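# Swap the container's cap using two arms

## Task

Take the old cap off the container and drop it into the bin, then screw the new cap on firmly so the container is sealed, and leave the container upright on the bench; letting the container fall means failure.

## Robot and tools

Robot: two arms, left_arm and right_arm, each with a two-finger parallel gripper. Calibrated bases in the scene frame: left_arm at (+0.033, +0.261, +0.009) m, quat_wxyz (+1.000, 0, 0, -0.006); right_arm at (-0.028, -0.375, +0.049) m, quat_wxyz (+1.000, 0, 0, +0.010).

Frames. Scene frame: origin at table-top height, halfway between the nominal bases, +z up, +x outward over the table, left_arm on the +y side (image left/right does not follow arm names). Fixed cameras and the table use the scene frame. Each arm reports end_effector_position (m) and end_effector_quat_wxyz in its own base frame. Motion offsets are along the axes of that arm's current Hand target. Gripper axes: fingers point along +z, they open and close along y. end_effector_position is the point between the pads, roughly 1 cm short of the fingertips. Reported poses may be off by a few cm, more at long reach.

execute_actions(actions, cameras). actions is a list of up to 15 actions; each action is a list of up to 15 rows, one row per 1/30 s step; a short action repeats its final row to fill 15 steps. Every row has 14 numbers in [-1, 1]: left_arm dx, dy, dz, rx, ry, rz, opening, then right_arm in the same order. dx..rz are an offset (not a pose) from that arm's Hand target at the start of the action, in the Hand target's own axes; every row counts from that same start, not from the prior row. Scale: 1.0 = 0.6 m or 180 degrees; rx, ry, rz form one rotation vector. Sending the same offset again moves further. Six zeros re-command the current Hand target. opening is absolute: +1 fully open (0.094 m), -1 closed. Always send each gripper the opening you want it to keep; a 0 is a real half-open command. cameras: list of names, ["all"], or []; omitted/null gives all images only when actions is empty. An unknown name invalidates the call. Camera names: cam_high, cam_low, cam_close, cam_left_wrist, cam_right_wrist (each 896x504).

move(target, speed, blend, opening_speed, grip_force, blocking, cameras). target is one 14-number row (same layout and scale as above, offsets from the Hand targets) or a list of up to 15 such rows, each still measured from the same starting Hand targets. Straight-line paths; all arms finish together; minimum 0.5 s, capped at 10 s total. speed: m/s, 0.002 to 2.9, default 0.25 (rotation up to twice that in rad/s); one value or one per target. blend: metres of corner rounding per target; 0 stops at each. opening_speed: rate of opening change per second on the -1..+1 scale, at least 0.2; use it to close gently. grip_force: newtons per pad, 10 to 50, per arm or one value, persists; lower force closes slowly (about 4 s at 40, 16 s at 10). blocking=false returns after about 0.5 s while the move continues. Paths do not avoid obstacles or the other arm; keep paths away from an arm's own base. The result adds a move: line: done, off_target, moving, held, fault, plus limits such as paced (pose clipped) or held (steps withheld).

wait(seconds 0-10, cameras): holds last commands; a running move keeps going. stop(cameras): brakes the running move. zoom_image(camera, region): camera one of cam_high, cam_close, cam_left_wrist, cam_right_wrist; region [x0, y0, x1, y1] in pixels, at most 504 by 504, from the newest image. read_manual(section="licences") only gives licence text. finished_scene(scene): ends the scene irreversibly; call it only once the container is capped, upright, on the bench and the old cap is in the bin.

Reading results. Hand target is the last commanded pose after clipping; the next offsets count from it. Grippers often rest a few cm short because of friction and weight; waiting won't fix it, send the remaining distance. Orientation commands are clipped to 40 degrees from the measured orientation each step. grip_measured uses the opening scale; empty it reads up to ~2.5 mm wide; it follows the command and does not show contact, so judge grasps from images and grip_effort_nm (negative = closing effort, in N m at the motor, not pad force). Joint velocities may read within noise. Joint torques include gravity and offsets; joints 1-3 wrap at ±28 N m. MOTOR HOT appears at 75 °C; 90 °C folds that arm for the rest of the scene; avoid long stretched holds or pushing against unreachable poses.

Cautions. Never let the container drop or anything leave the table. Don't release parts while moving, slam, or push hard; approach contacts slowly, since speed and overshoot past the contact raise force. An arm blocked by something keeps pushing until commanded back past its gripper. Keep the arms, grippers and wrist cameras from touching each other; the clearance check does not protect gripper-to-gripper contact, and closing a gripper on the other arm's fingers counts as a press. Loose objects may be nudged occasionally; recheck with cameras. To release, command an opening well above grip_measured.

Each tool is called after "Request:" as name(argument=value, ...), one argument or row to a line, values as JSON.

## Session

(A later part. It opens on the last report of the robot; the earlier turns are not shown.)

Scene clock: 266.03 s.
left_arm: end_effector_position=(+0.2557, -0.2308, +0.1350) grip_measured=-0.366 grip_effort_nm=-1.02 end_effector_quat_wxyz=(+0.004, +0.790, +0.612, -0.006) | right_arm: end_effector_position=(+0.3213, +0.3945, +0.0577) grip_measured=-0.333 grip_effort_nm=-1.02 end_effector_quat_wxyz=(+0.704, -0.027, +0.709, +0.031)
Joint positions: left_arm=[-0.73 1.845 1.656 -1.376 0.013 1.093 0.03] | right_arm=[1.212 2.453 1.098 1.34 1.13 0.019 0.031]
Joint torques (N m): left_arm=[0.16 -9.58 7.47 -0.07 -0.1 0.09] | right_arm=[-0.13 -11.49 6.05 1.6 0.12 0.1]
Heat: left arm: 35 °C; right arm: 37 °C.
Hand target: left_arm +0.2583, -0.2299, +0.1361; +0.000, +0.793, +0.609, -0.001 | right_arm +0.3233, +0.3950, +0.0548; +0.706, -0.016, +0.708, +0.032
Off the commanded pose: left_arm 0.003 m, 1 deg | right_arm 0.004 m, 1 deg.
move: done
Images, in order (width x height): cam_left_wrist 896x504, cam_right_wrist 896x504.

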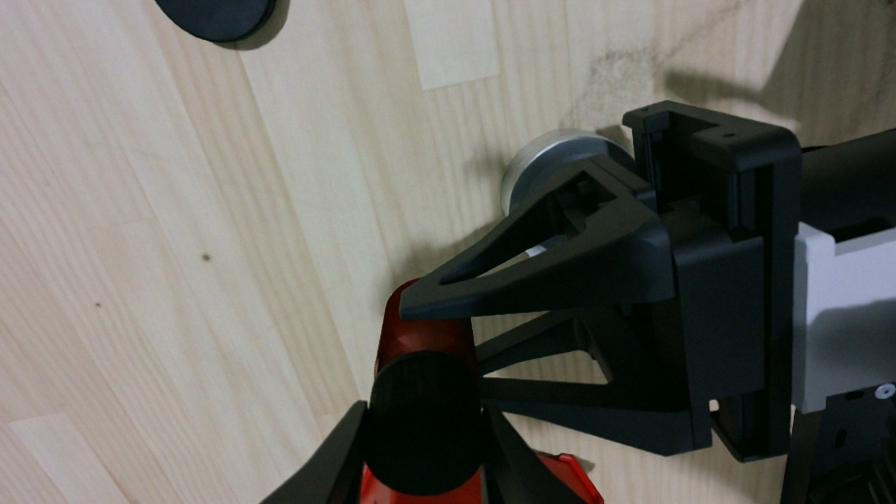

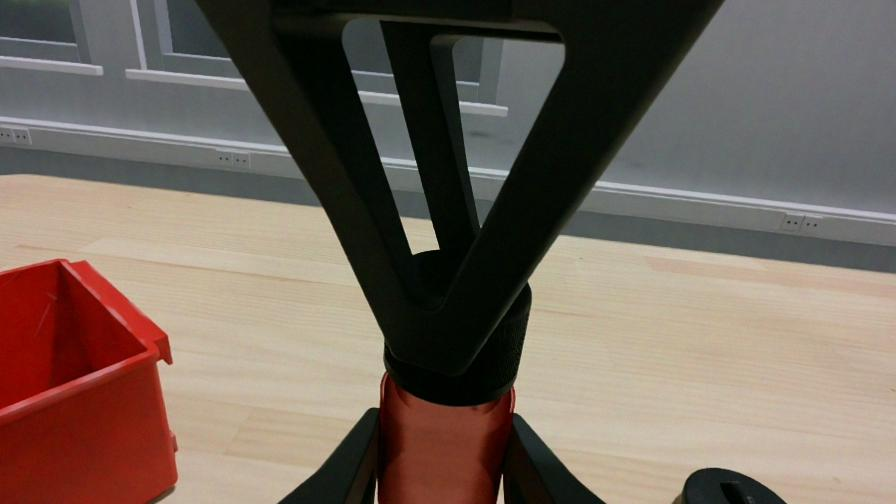

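Request:
move(
  target=[
    [0,0,0,0,0,0,0.1,0,0,0,0,0,0,-0.6],
    [0,0,0,0,0,-0.9167,0.1,0,0,0,0,0,0,-0.6],
  ],
  speed=0.5,
  opening_speed=1.0,
  cameras=["cam_right_wrist","cam_left_wrist"],
)

Request:
zoom_image(
  camera="cam_right_wrist",
  region=[340, 280, 580, 480],
)

Scene clock: 271.43 s.
left_arm: end_effector_position=(+0.2557, -0.2308, +0.1350) grip_measured=+0.098 grip_effort_nm=0.10 end_effector_quat_wxyz=(-0.005, -0.496, +0.869, -0.004) | right_arm: end_effector_position=(+0.3213, +0.3945, +0.0577) grip_measured=-0.333 grip_effort_nm=-1.02 end_effector_quat_wxyz=(+0.704, -0.027, +0.709, +0.031)
Joint positions: left_arm=[-0.73 1.845 1.656 -1.376 0.013 -1.767 0.052] | right_arm=[1.212 2.453 1.098 1.34 1.13 0.019 0.031]
Joint torques (N m): left_arm=[0.16 -9.59 7.47 -0.07 -0.1 -0.08] | right_arm=[-0.12 -11.49 6.04 1.61 0.13 0.1]
Heat: left arm: 35 °C; right arm: 37 °C.
Hand target: left_arm +0.2583, -0.2299, +0.1361; -0.001, -0.500, +0.866, +0.000 | right_arm +0.3233, +0.3950, +0.0548; +0.706, -0.016, +0.708, +0.032
Off the commanded pose: left_arm 0.003 m, 1 deg | right_arm 0.004 m, 1 deg.
move: done
Images, in order (width x height): cam_left_wrist 896x504, cam_right_wrist 896x504.

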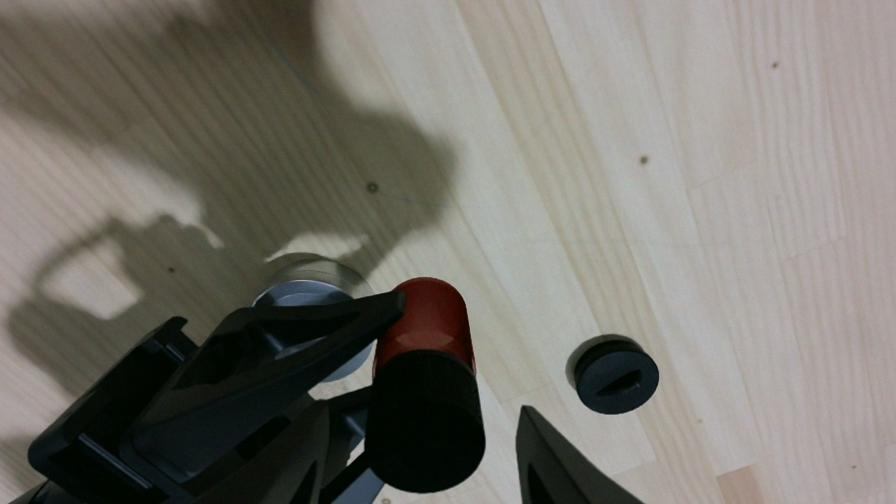

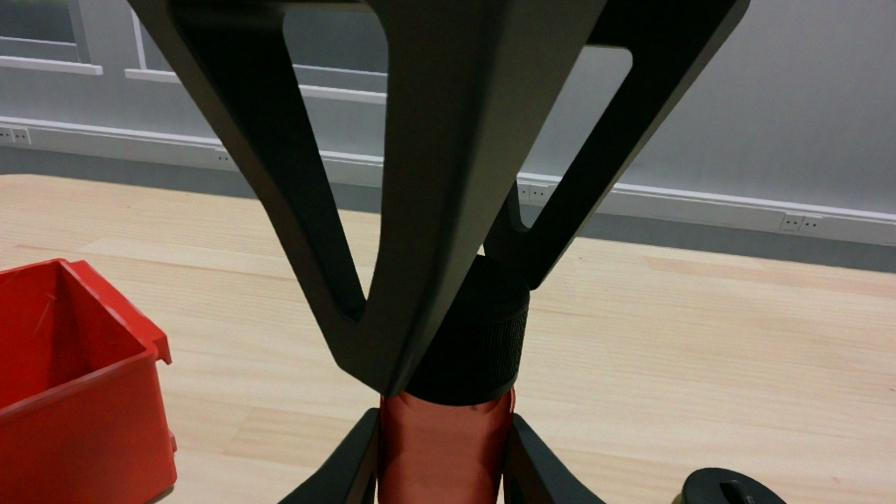

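Scaled by 2.100.

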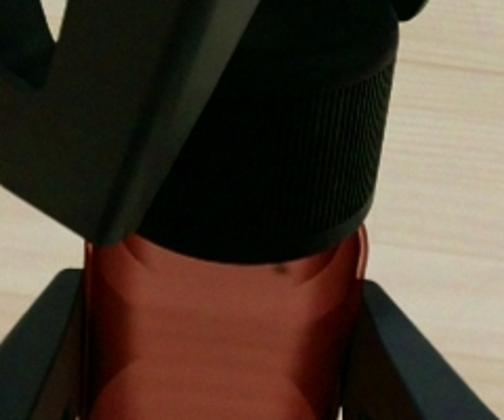

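Request:
move(
  target=[-0.0038,0.0113,0.0063,0,0,0,0.1,0,0,0,0,0,0,-0.6],
  speed=0.04,
  cameras=["cam_left_wrist"],
)

Scene clock: 274.97 s.
left_arm: end_effector_position=(+0.2539, -0.2292, +0.1313) grip_measured=+0.098 grip_effort_nm=0.10 end_effector_quat_wxyz=(-0.007, -0.496, +0.868, +0.000) | right_arm: end_effector_position=(+0.3213, +0.3945, +0.0577) grip_measured=-0.333 grip_effort_nm=-1.02 end_effector_quat_wxyz=(+0.704, -0.027, +0.709, +0.031)
Joint positions: left_arm=[-0.73 1.845 1.641 -1.372 0.013 -1.768 0.052] | right_arm=[1.212 2.453 1.098 1.34 1.13 0.019 0.031]
Joint torques (N m): left_arm=[0.36 -12.12 4.74 0.1 -0.1 -0.06] | right_arm=[-0.12 -11.51 6.05 1.6 0.11 0.09]
Heat: left arm: 35 °C; right arm: 37 °C.
Hand target: left_arm +0.2536, -0.2246, +0.1324; -0.001, -0.500, +0.866, +0.000 | right_arm +0.3233, +0.3950, +0.0548; +0.706, -0.016, +0.708, +0.032
Off the commanded pose: left_arm 0.005 m, 1 deg | right_arm 0.004 m, 1 deg.
move: done
Images, in order (width x height): cam_left_wrist 896x504.

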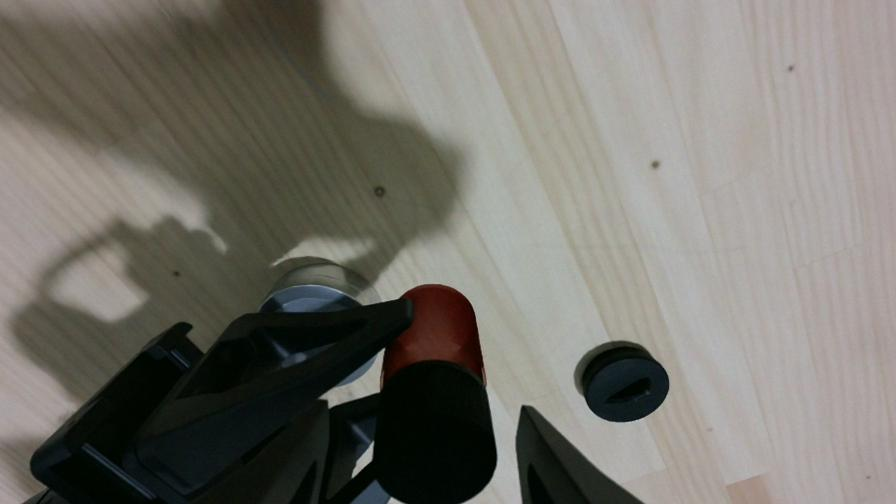

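Request:
move(
  target=[0.001,-0.0048,0.0057,0,0,0,0.1,0,0,0,0,0,0,-0.6],
  speed=0.04,
  cameras=["cam_left_wrist"],
)

Scene clock: 276.57 s.
left_arm: end_effector_position=(+0.2559, -0.2309, +0.1313) grip_measured=+0.098 grip_effort_nm=0.10 end_effector_quat_wxyz=(-0.005, -0.496, +0.868, -0.004) | right_arm: end_effector_position=(+0.3213, +0.3945, +0.0577) grip_measured=-0.333 grip_effort_nm=-1.02 end_effector_quat_wxyz=(+0.704, -0.027, +0.709, +0.031)
Joint positions: left_arm=[-0.73 1.845 1.641 -1.362 0.013 -1.768 0.052] | right_arm=[1.212 2.453 1.098 1.34 1.13 0.019 0.031]
Joint torques (N m): left_arm=[0.35 -11.08 4.82 0.12 -0.1 -0.06] | right_arm=[-0.17 -11.49 6.05 1.6 0.12 0.09]
Heat: left arm: 35 °C; right arm: 37 °C.
Hand target: left_arm +0.2558, -0.2265, +0.1290; -0.001, -0.500, +0.866, +0.000 | right_arm +0.3233, +0.3950, +0.0548; +0.706, -0.016, +0.708, +0.032
Off the commanded pose: left_arm 0.005 m, 1 deg | right_arm 0.004 m, 1 deg.
move: done
Images, in order (width x height): cam_left_wrist 896x504.

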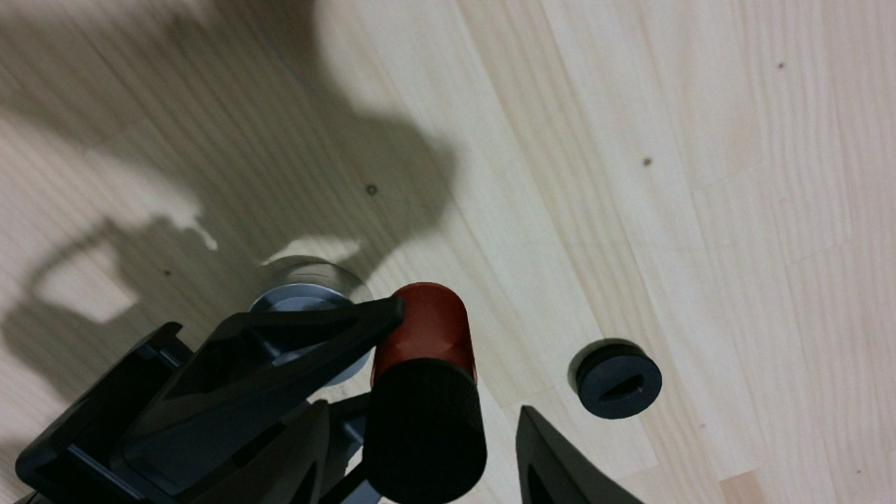

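Request:
move(
  target=[
    [0,0,0,0,0,0,-0.6,0,0,0,0,0,0,-0.6],
    [0,0,0,0,0,0.9167,-0.6,0,0,0,0,0,0,-0.6],
    [0,0,0,0,0,0.9167,0.1,0,0,0,0,0,0,-0.6],
    [0,0,0,0,0,0,0.1,0,0,0,0,0,0,-0.6],
  ],
  speed=0.6,
  opening_speed=1.0,
  cameras=["cam_right_wrist","cam_left_wrist"],
)

Request:
zoom_image(
  camera="cam_right_wrist",
  region=[340, 280, 580, 480],
)

Scene clock: 285.80 s.
left_arm: end_effector_position=(+0.2559, -0.2311, +0.1313) grip_measured=+0.098 grip_effort_nm=0.10 end_effector_quat_wxyz=(-0.006, -0.495, +0.869, -0.005) | right_arm: end_effector_position=(+0.3215, +0.3949, +0.0587) grip_measured=-0.333 grip_effort_nm=-1.02 end_effector_quat_wxyz=(+0.705, -0.025, +0.708, +0.032)
Joint positions: left_arm=[-0.729 1.845 1.641 -1.361 0.015 -1.765 0.052] | right_arm=[1.212 2.453 1.1 1.344 1.13 0.019 0.031]
Joint torques (N m): left_arm=[0.29 -11.08 4.82 0.11 -0.11 -0.07] | right_arm=[-0.13 -11.51 5.89 1.58 0.12 0.09]
Heat: left arm: 35 °C; right arm: 37 °C.
Hand target: left_arm +0.2558, -0.2265, +0.1290; -0.001, -0.500, +0.866, +0.000 | right_arm +0.3233, +0.3950, +0.0547; +0.706, -0.016, +0.708, +0.032
Off the commanded pose: left_arm 0.005 m, 1 deg | right_arm 0.004 m, 1 deg.
move: done
Images, in order (width x height): cam_left_wrist 896x504, cam_right_wrist 896x504.

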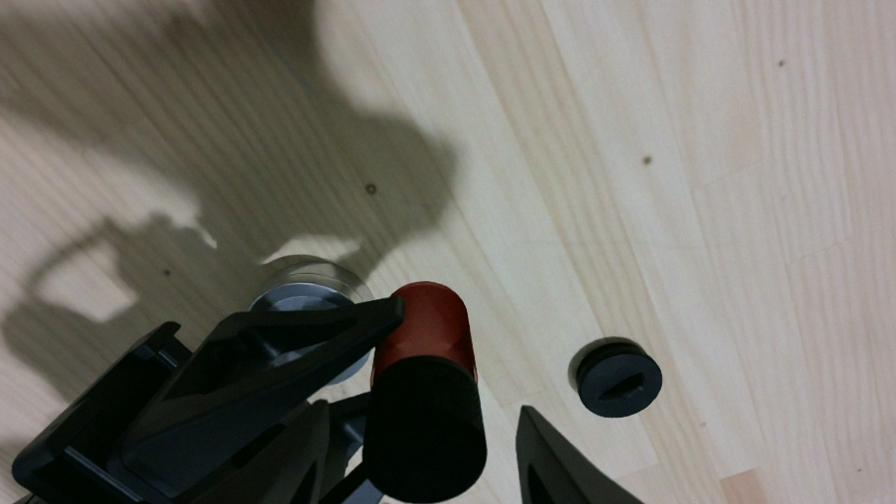

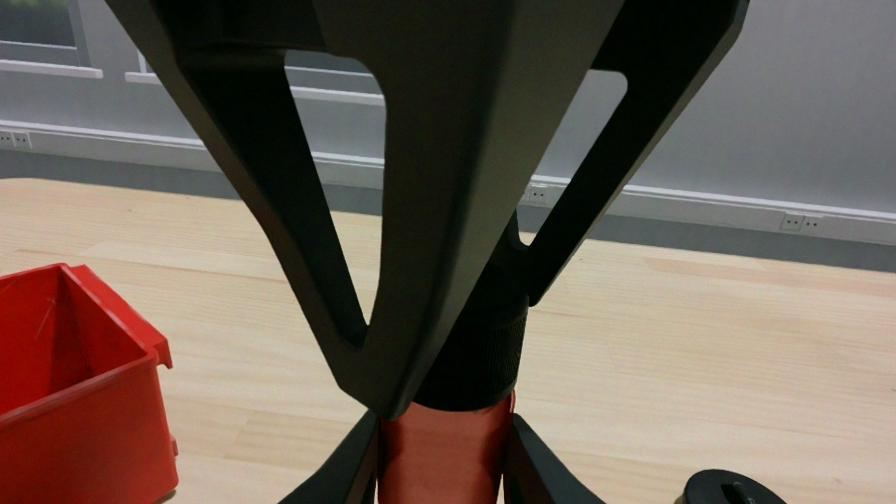

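Scaled by 2.100.

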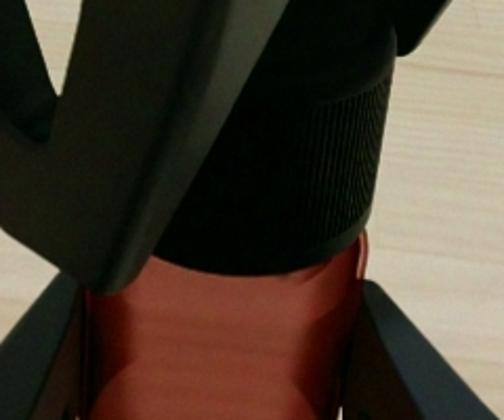

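Request:
move(
  target=[
    [0,0,0,0,0,0,-0.6,0,0,0,0,0,0,-0.6],
    [0,0,0,0,0,0.9167,-0.6,0,0,0,0,0,0,-0.6],
    [0,0,0,0,0,0.9167,0.1,0,0,0,0,0,0,-0.6],
    [0,0,0,0,0,0,0.1,0,0,0,0,0,0,-0.6],
  ],
  speed=0.6,
  opening_speed=1.0,
  cameras=["cam_right_wrist","cam_left_wrist"],
)

Request:
zoom_image(
  camera="cam_right_wrist",
  region=[340, 280, 580, 480],
)

Scene clock: 295.23 s.
left_arm: end_effector_position=(+0.2560, -0.2310, +0.1313) grip_measured=+0.098 grip_effort_nm=0.10 end_effector_quat_wxyz=(-0.006, -0.495, +0.869, -0.005) | right_arm: end_effector_position=(+0.3215, +0.3948, +0.0592) grip_measured=-0.333 grip_effort_nm=-1.02 end_effector_quat_wxyz=(+0.705, -0.024, +0.708, +0.033)
Joint positions: left_arm=[-0.729 1.845 1.641 -1.361 0.015 -1.765 0.052] | right_arm=[1.212 2.453 1.1 1.347 1.13 0.019 0.031]
Joint torques (N m): left_arm=[0.24 -11.08 4.82 0.11 -0.11 -0.08] | right_arm=[-0.16 -11.51 5.9 1.55 0.11 0.08]
Heat: left arm: 35 °C; right arm: 37 °C.
Hand target: left_arm +0.2557, -0.2265, +0.1290; -0.001, -0.500, +0.866, +0.000 | right_arm +0.3233, +0.3950, +0.0547; +0.706, -0.017, +0.708, +0.032
Off the commanded pose: left_arm 0.005 m, 1 deg | right_arm 0.005 m, 1 deg.
move: done
Images, in order (width x height): cam_left_wrist 896x504, cam_right_wrist 896x504.

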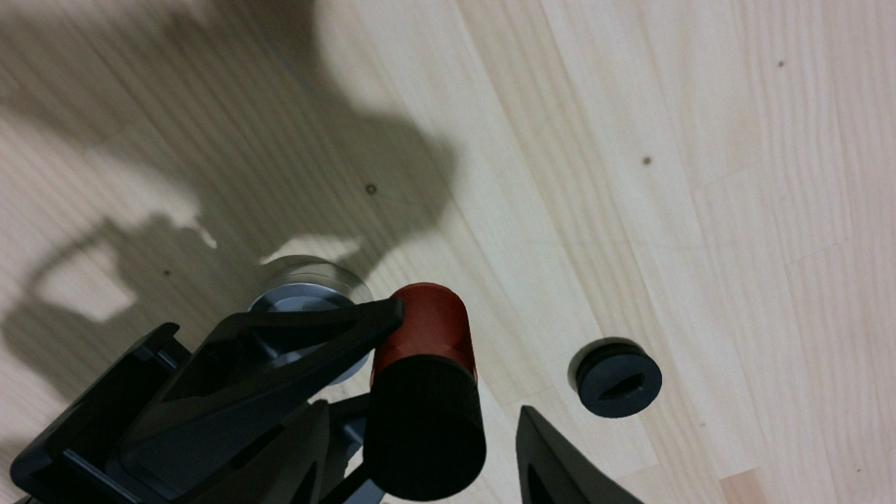

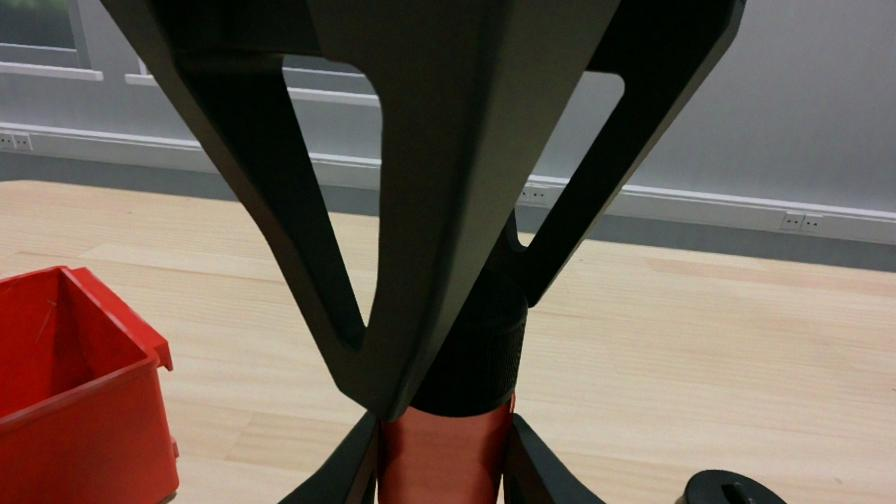

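Scaled by 2.100.

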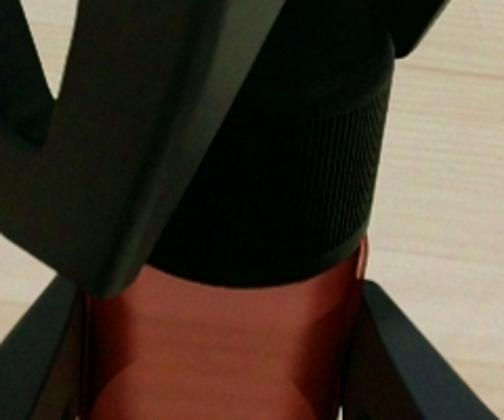

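Request:
move(
  target=[
    [0,0,0,0,0,0,-0.6,0,0,0,0,0,0,-0.6],
    [0,0,0,0,0,0.9167,-0.6,0,0,0,0,0,0,-0.6],
  ],
  speed=0.4,
  opening_speed=1.0,
  cameras=["cam_right_wrist","cam_left_wrist"],
)

Request:
zoom_image(
  camera="cam_right_wrist",
  region=[340, 280, 580, 480],
)

Scene clock: 300.97 s.
left_arm: end_effector_position=(+0.2562, -0.2308, +0.1313) grip_measured=-0.364 grip_effort_nm=-1.02 end_effector_quat_wxyz=(+0.004, +0.791, +0.612, -0.006) | right_arm: end_effector_position=(+0.3216, +0.3951, +0.0600) grip_measured=-0.333 grip_effort_nm=-1.02 end_effector_quat_wxyz=(+0.706, -0.023, +0.707, +0.035)
Joint positions: left_arm=[-0.729 1.845 1.641 -1.361 0.013 1.096 0.03] | right_arm=[1.212 2.453 1.101 1.35 1.13 0.019 0.031]
Joint torques (N m): left_arm=[0.24 -11.06 4.85 0.09 -0.1 0.11] | right_arm=[-0.14 -11.49 5.75 1.53 0.11 0.08]
Heat: left arm: 35 °C; right arm: 37 °C.
Hand target: left_arm +0.2557, -0.2266, +0.1290; +0.000, +0.793, +0.609, -0.001 | right_arm +0.3233, +0.3950, +0.0548; +0.706, -0.016, +0.708, +0.032
Off the commanded pose: left_arm 0.005 m, 1 deg | right_arm 0.006 m, 1 deg.
move: done
Images, in order (width x height): cam_left_wrist 896x504, cam_right_wrist 896x504.

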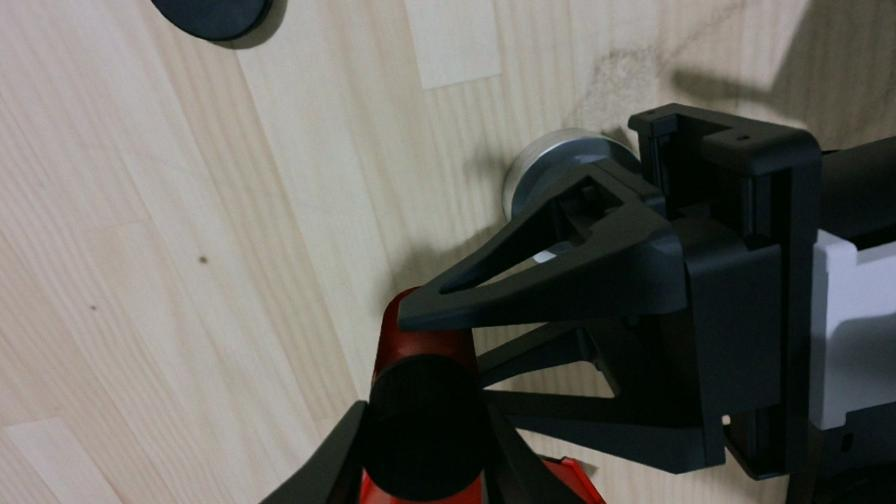

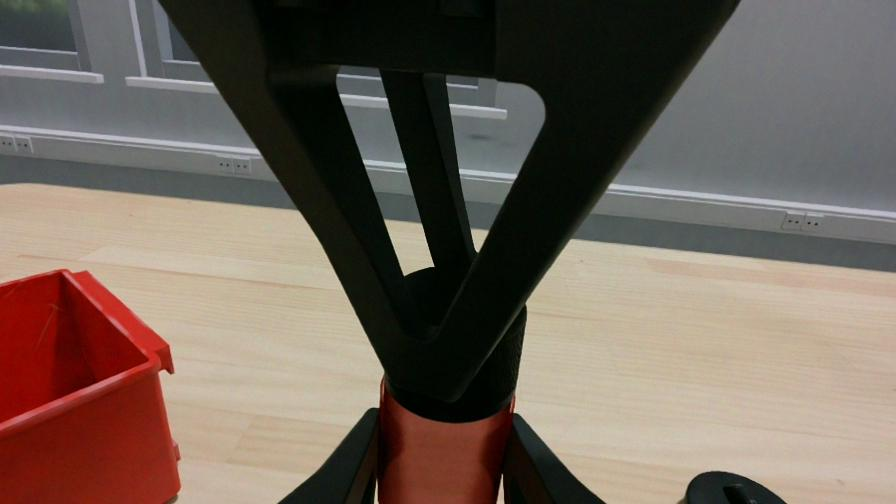

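Scaled by 2.100.

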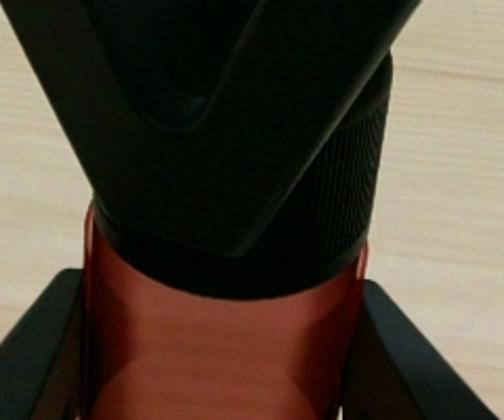

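Request:
move(
  target=[
    [0,0,0,0,0,0,0.1,0,0,0,0,0,0,-0.6],
    [0,0,0,0,0,-0.9167,0.1,0,0,0,0,0,0,-0.6],
    [0,0,0,0,0,-0.9167,-0.7,0,0,0,0,0,0,-0.6],
  ],
  speed=0.5,
  opening_speed=1.0,
  cameras=["cam_right_wrist","cam_left_wrist"],
)

Request:
move(
  target=[0,0,0,0,0,0.4167,-0.7,0,0,0,0,0,0,-0.6],
  speed=0.25,
  cameras=["cam_right_wrist","cam_left_wrist"],
)

Request:
zoom_image(
  camera="cam_right_wrist",
  region=[340, 280, 580, 480],
)

Scene clock: 307.43 s.
left_arm: end_effector_position=(+0.2563, -0.2308, +0.1313) grip_measured=-0.365 grip_effort_nm=-1.02 end_effector_quat_wxyz=(-0.005, -0.496, +0.869, -0.005) | right_arm: end_effector_position=(+0.3216, +0.3951, +0.0600) grip_measured=-0.333 grip_effort_nm=-1.02 end_effector_quat_wxyz=(+0.706, -0.022, +0.707, +0.035)
Joint positions: left_arm=[-0.729 1.845 1.641 -1.36 0.013 -1.766 0.03] | right_arm=[1.212 2.453 1.101 1.35 1.131 0.019 0.031]
Joint torques (N m): left_arm=[0.25 -11.1 4.83 0.11 -0.09 -0.07] | right_arm=[-0.14 -11.49 5.79 1.53 0.11 0.08]
Heat: left arm: 35 °C; right arm: 37 °C.
Hand target: left_arm +0.2558, -0.2266, +0.1290; -0.001, -0.500, +0.866, +0.000 | right_arm +0.3233, +0.3950, +0.0548; +0.706, -0.016, +0.708, +0.032
Off the commanded pose: left_arm 0.005 m, 1 deg | right_arm 0.006 m, 1 deg.
move: done
Images, in order (width x height): cam_left_wrist 896x504, cam_right_wrist 896x504.

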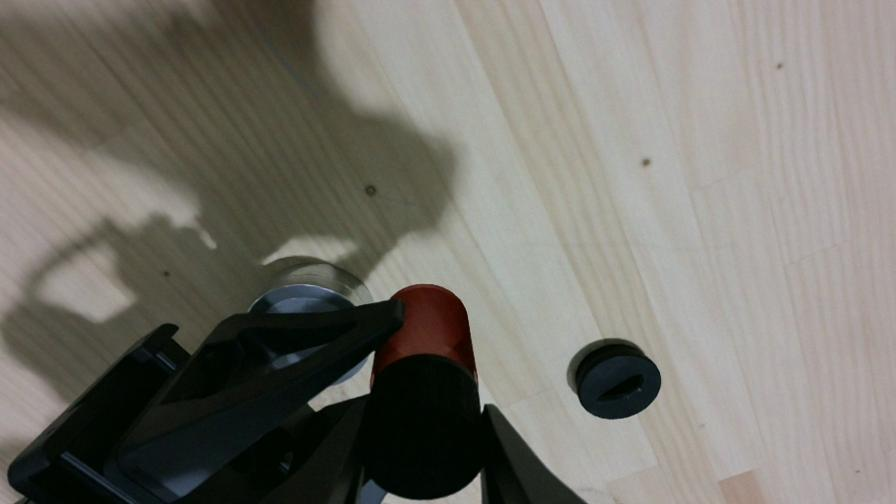

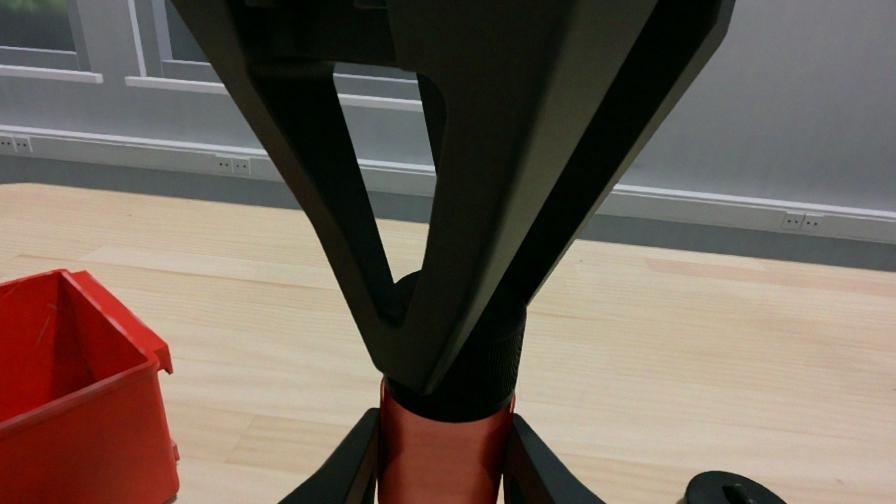

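Scene clock: 310.70 s.
left_arm: end_effector_position=(+0.2582, -0.2340, +0.1314) grip_measured=-0.365 grip_effort_nm=-1.03 end_effector_quat_wxyz=(+0.003, +0.102, +0.995, -0.014) | right_arm: end_effector_position=(+0.3218, +0.3920, +0.0600) grip_measured=-0.333 grip_effort_nm=-1.02 end_effector_quat_wxyz=(+0.706, -0.019, +0.707, +0.026)
Joint positions: left_arm=[-0.729 1.845 1.641 -1.346 0.019 -0.525 0.03] | right_arm=[1.212 2.453 1.101 1.35 1.148 0.012 0.031]
Joint torques (N m): left_arm=[0.25 -11 4.94 -0.01 -0.14 0.55] | right_arm=[-0.16 -11.49 5.71 1.52 -0.05 0.15]
Heat: left arm: 35 °C; right arm: 37 °C.
Hand target: left_arm +0.2557, -0.2265, +0.1290; -0.001, +0.131, +0.991, -0.001 | right_arm +0.3233, +0.3950, +0.0548; +0.706, -0.016, +0.708, +0.032
Off the commanded pose: left_arm 0.008 m, 4 deg | right_arm 0.006 m, 1 deg.
move: off_target (left_arm)
Images, in order (width x height): cam_left_wrist 896x504, cam_right_wrist 896x504.

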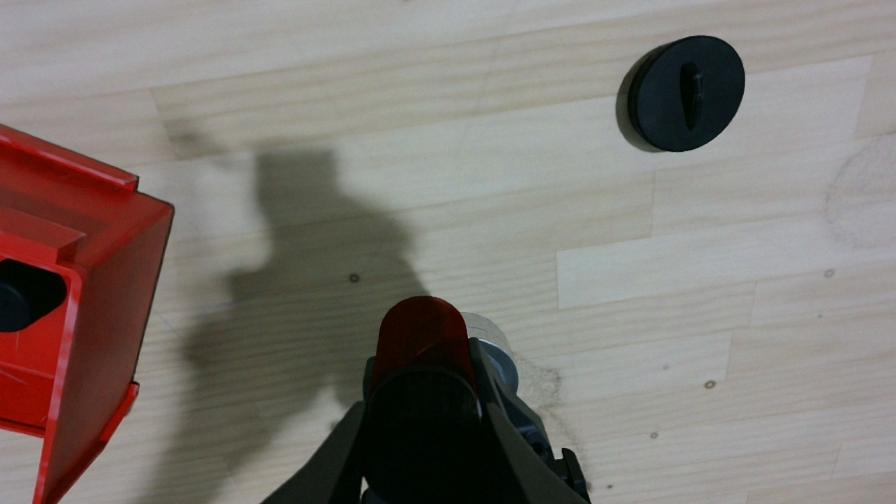

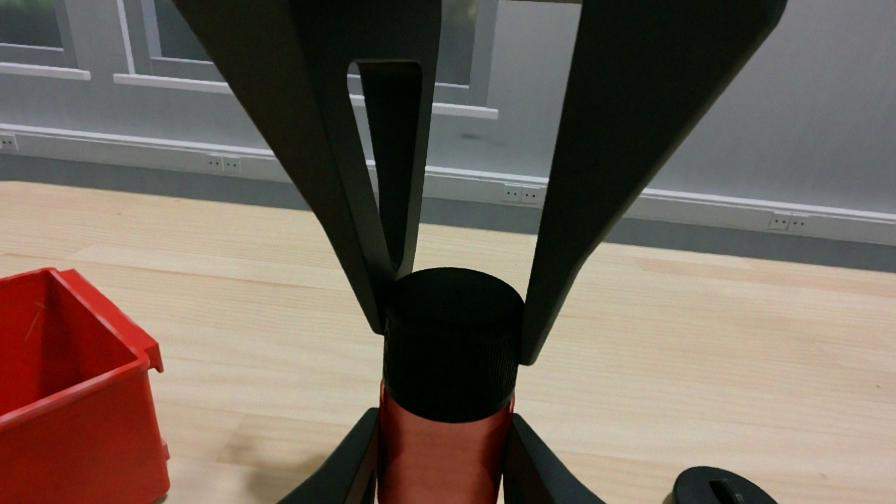

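Scaled by 2.100.

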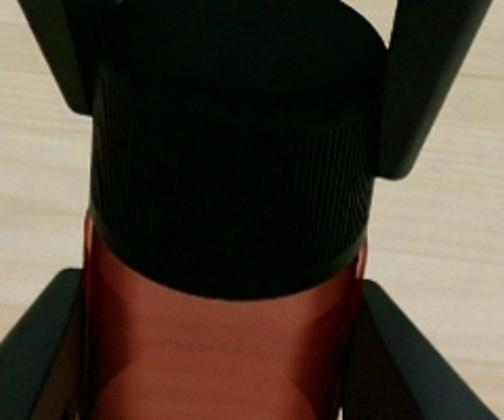

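Request:
move(
  target=[0,0,0,0,0,0.1667,-0.7,0,0,0,0,0,0,-0.7],
  speed=0.15,
  cameras=["cam_right_wrist","cam_left_wrist"],
)

Request:
zoom_image(
  camera="cam_right_wrist",
  region=[340, 280, 580, 480],
)

Scene clock: 313.63 s.
left_arm: end_effector_position=(+0.2602, -0.2364, +0.1314) grip_measured=-0.367 grip_effort_nm=-1.03 end_effector_quat_wxyz=(+0.011, +0.359, +0.933, -0.016) | right_arm: end_effector_position=(+0.3218, +0.3924, +0.0600) grip_measured=-0.333 grip_effort_nm=-1.03 end_effector_quat_wxyz=(+0.706, -0.020, +0.707, +0.027)
Joint positions: left_arm=[-0.729 1.845 1.641 -1.334 0.022 0.006 0.03] | right_arm=[1.212 2.453 1.101 1.349 1.146 0.012 0.031]
Joint torques (N m): left_arm=[0.24 -11.07 4.96 -0.11 -0.15 0.5] | right_arm=[-0.14 -11.48 5.78 1.52 -0.04 0.14]
Heat: left arm: 35 °C; right arm: 37 °C.
Hand target: left_arm +0.2557, -0.2265, +0.1290; +0.000, +0.383, +0.924, -0.001 | right_arm +0.3233, +0.3950, +0.0548; +0.706, -0.016, +0.708, +0.032
Off the commanded pose: left_arm 0.011 m, 4 deg | right_arm 0.006 m, 1 deg.
move: off_target (left_arm)
Images, in order (width x height): cam_left_wrist 896x504, cam_right_wrist 896x504.

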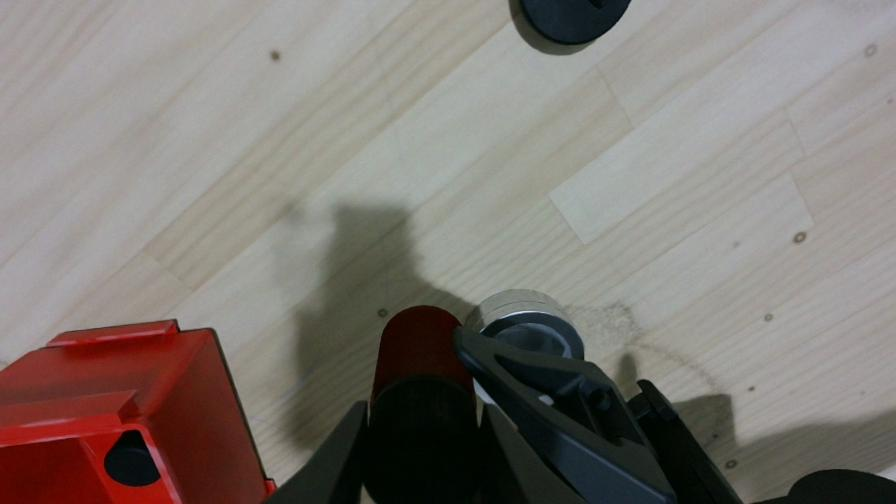

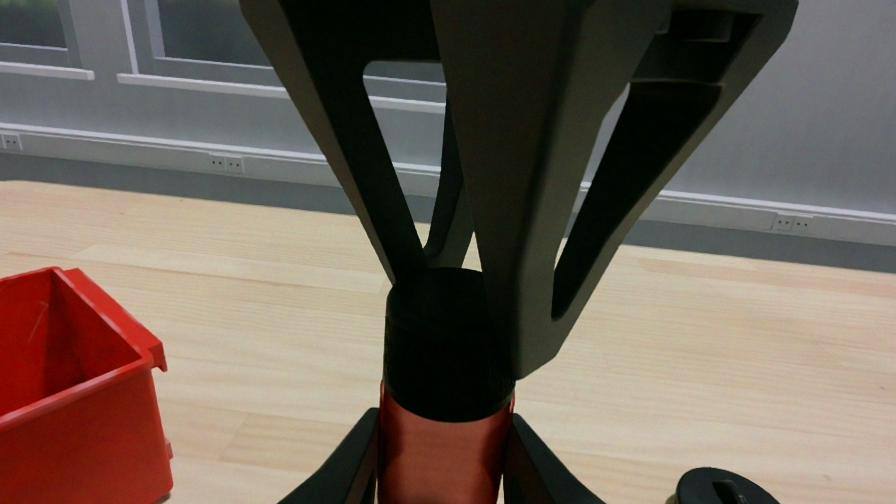

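Scaled by 2.100.

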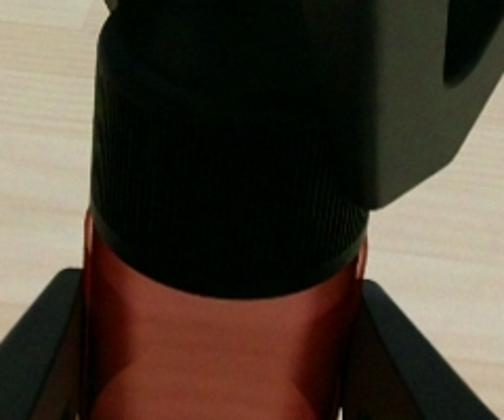

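Request:
move(
  target=[
    [0,0,0,0,0,0,0.1,0,0,0,0,0,0,-0.7],
    [0,0,0,0,0,-0.5833,0.1,0,0,0,0,0,0,-0.7],
  ],
  speed=0.4,
  opening_speed=1.0,
  cameras=["cam_right_wrist","cam_left_wrist"],
)

Request:
zoom_image(
  camera="cam_right_wrist",
  region=[340, 280, 580, 480],
)

Scene clock: 319.00 s.
left_arm: end_effector_position=(+0.2597, -0.2331, +0.1313) grip_measured=+0.098 grip_effort_nm=0.11 end_effector_quat_wxyz=(-0.001, -0.495, +0.869, -0.012) | right_arm: end_effector_position=(+0.3217, +0.3930, +0.0600) grip_measured=-0.333 grip_effort_nm=-1.02 end_effector_quat_wxyz=(+0.706, -0.019, +0.707, +0.030)
Joint positions: left_arm=[-0.729 1.845 1.641 -1.344 0.01 -1.765 0.052] | right_arm=[1.212 2.453 1.101 1.349 1.142 0.017 0.031]
Joint torques (N m): left_arm=[0.25 -11.1 4.88 -0.02 -0.08 -0.08] | right_arm=[-0.17 -11.54 5.74 1.5 0 0.11]
Heat: left arm: 35 °C; right arm: 37 °C.
Hand target: left_arm +0.2558, -0.2266, +0.1290; -0.001, -0.500, +0.866, +0.000 | right_arm +0.3233, +0.3950, +0.0548; +0.706, -0.017, +0.708, +0.032
Off the commanded pose: left_arm 0.008 m, 2 deg | right_arm 0.006 m, 0 deg.
move: done
Images, in order (width x height): cam_left_wrist 896x504, cam_right_wrist 896x504.

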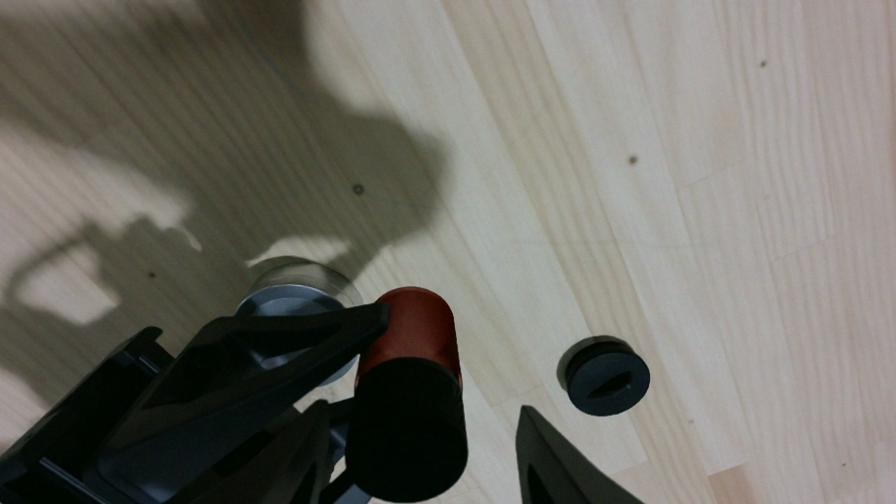

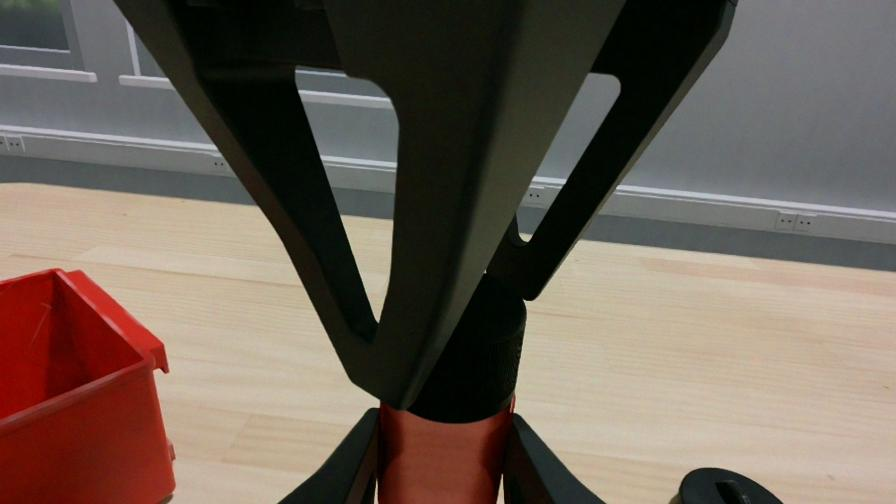

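Scaled by 2.100.

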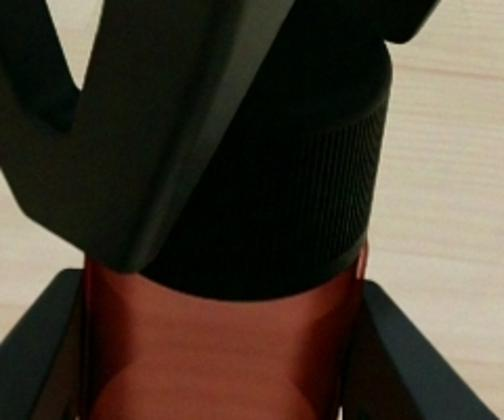

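Request:
move(
  target=[-0.0018,0.0078,-0.0092,0,0,0,0.1,0,0,0,0,0,0,-0.7],
  speed=0.04,
  cameras=["cam_left_wrist"],
)

Scene clock: 320.20 s.
left_arm: end_effector_position=(+0.2594, -0.2328, +0.1313) grip_measured=+0.098 grip_effort_nm=0.11 end_effector_quat_wxyz=(-0.001, -0.495, +0.869, -0.011) | right_arm: end_effector_position=(+0.3217, +0.3930, +0.0600) grip_measured=-0.333 grip_effort_nm=-1.02 end_effector_quat_wxyz=(+0.706, -0.019, +0.707, +0.030)
Joint positions: left_arm=[-0.729 1.845 1.641 -1.346 0.01 -1.765 0.052] | right_arm=[1.212 2.453 1.101 1.349 1.142 0.017 0.031]
Joint torques (N m): left_arm=[0.29 -12.77 4.79 -0.16 -0.07 -0.08] | right_arm=[-0.14 -11.49 5.76 1.53 0 0.1]
Heat: left arm: 35 °C; right arm: 37 °C.
Hand target: left_arm +0.2523, -0.2233, +0.1345; -0.001, -0.500, +0.866, +0.000 | right_arm +0.3233, +0.3950, +0.0548; +0.706, -0.017, +0.708, +0.032
Off the commanded pose: left_arm 0.012 m, 1 deg | right_arm 0.006 m, 0 deg.
move: off_target (left_arm)
Images, in order (width x height): cam_left_wrist 896x504.

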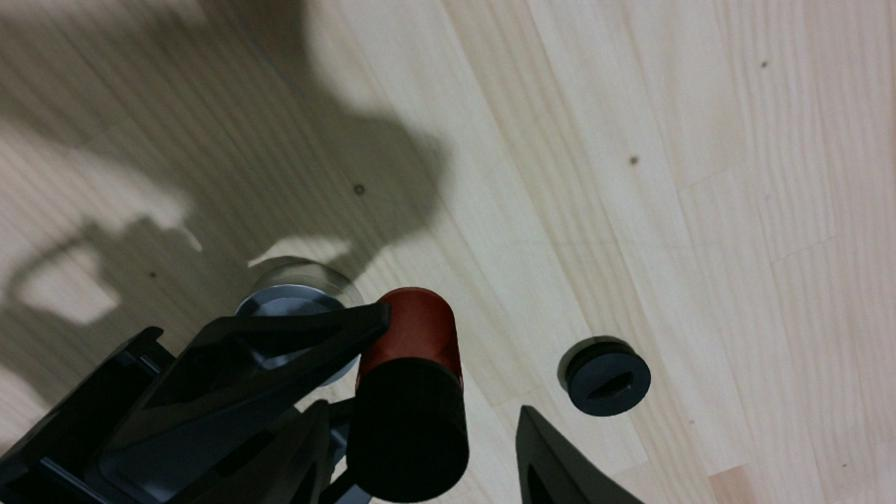

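Request:
move(
  target=[-0.0014,0.006,-0.0072,0,0,0,0.1,0,0,0,0,0,0,-0.7],
  speed=0.04,
  cameras=["cam_left_wrist"],
)

Scene clock: 321.27 s.
left_arm: end_effector_position=(+0.2567, -0.2304, +0.1350) grip_measured=+0.098 grip_effort_nm=0.10 end_effector_quat_wxyz=(-0.002, -0.495, +0.869, -0.010) | right_arm: end_effector_position=(+0.3217, +0.3930, +0.0600) grip_measured=-0.333 grip_effort_nm=-1.02 end_effector_quat_wxyz=(+0.706, -0.019, +0.707, +0.030)
Joint positions: left_arm=[-0.729 1.834 1.641 -1.36 0.01 -1.765 0.052] | right_arm=[1.212 2.453 1.101 1.349 1.142 0.017 0.031]
Joint torques (N m): left_arm=[0.29 -12.85 4.77 -0.16 -0.07 -0.07] | right_arm=[-0.13 -11.51 5.72 1.51 0 0.11]
Heat: left arm: 35 °C; right arm: 37 °C.
Hand target: left_arm +0.2495, -0.2207, +0.1388; -0.001, -0.500, +0.866, +0.000 | right_arm +0.3233, +0.3950, +0.0548; +0.706, -0.017, +0.708, +0.032
Off the commanded pose: left_arm 0.013 m, 1 deg | right_arm 0.006 m, 0 deg.
move: off_target (left_arm)
Images, in order (width x height): cam_left_wrist 896x504.

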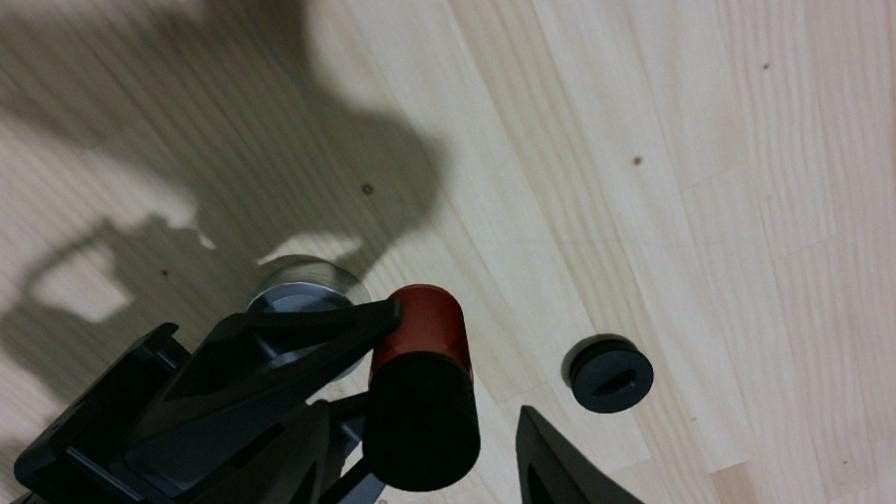

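Request:
move(
  target=[0,0,0.0092,0,0,0,0.1,0,0,0,0,0,0,-0.7],
  speed=0.04,
  cameras=["cam_left_wrist"],
)

Scene clock: 322.40 s.
left_arm: end_effector_position=(+0.2525, -0.2266, +0.1290) grip_measured=+0.098 grip_effort_nm=0.10 end_effector_quat_wxyz=(-0.006, -0.495, +0.869, +0.001) | right_arm: end_effector_position=(+0.3217, +0.3930, +0.0600) grip_measured=-0.333 grip_effort_nm=-1.02 end_effector_quat_wxyz=(+0.706, -0.019, +0.707, +0.030)
Joint positions: left_arm=[-0.729 1.834 1.617 -1.36 0.01 -1.765 0.052] | right_arm=[1.212 2.453 1.101 1.349 1.142 0.017 0.031]
Joint torques (N m): left_arm=[0.31 -12.94 4.7 0 -0.06 -0.08] | right_arm=[-0.14 -11.48 5.75 1.52 0 0.11]
Heat: left arm: 35 °C; right arm: 37 °C.
Hand target: left_arm +0.2495, -0.2207, +0.1332; -0.001, -0.500, +0.866, +0.000 | right_arm +0.3233, +0.3950, +0.0548; +0.706, -0.017, +0.708, +0.032
Off the commanded pose: left_arm 0.008 m, 1 deg | right_arm 0.006 m, 0 deg.
move: done
Images, in order (width x height): cam_left_wrist 896x504.

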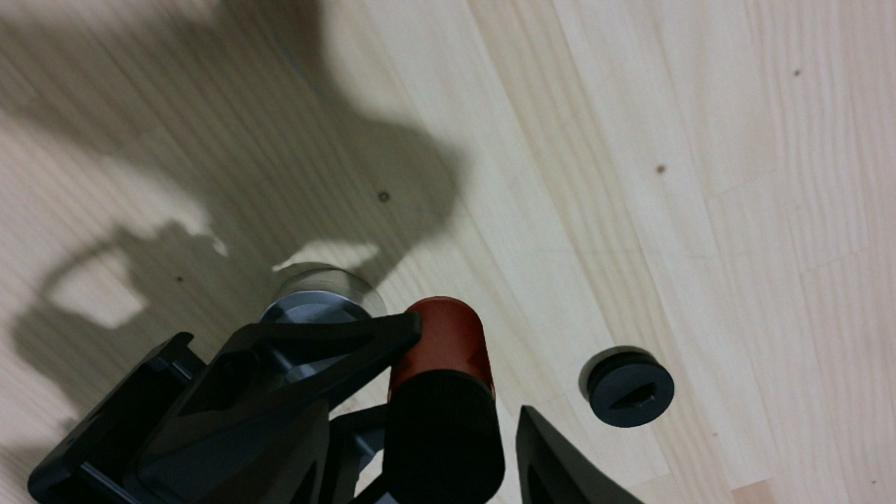

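Request:
move(
  target=[0.0025,-0.0105,0.0125,0,0,0,0.1,0,0,0,0,0,0,-0.7],
  speed=0.04,
  cameras=["cam_left_wrist"],
)

Scene clock: 323.77 s.
left_arm: end_effector_position=(+0.2549, -0.2288, +0.1290) grip_measured=+0.098 grip_effort_nm=0.10 end_effector_quat_wxyz=(-0.003, -0.495, +0.869, -0.005) | right_arm: end_effector_position=(+0.3217, +0.3930, +0.0600) grip_measured=-0.333 grip_effort_nm=-1.03 end_effector_quat_wxyz=(+0.706, -0.019, +0.707, +0.030)
Joint positions: left_arm=[-0.729 1.834 1.617 -1.347 0.01 -1.765 0.052] | right_arm=[1.212 2.453 1.101 1.349 1.142 0.017 0.031]
Joint torques (N m): left_arm=[0.27 -10.7 4.83 0.11 -0.07 -0.08] | right_arm=[-0.14 -11.47 5.78 1.52 0 0.1]
Heat: left arm: 35 °C; right arm: 37 °C.
Hand target: left_arm +0.2542, -0.2251, +0.1257; -0.001, -0.500, +0.866, +0.000 | right_arm +0.3233, +0.3950, +0.0548; +0.706, -0.017, +0.708, +0.032
Off the commanded pose: left_arm 0.005 m, 1 deg | right_arm 0.006 m, 0 deg.
move: done
Images, in order (width x height): cam_left_wrist 896x504.

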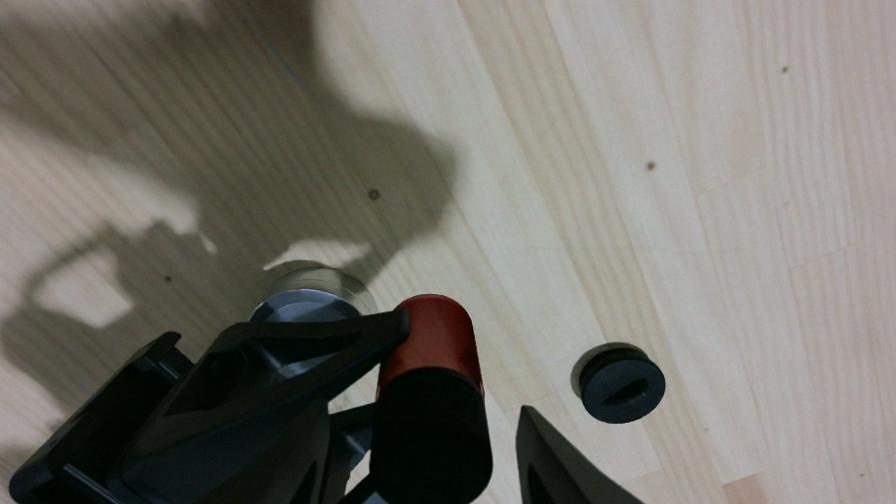

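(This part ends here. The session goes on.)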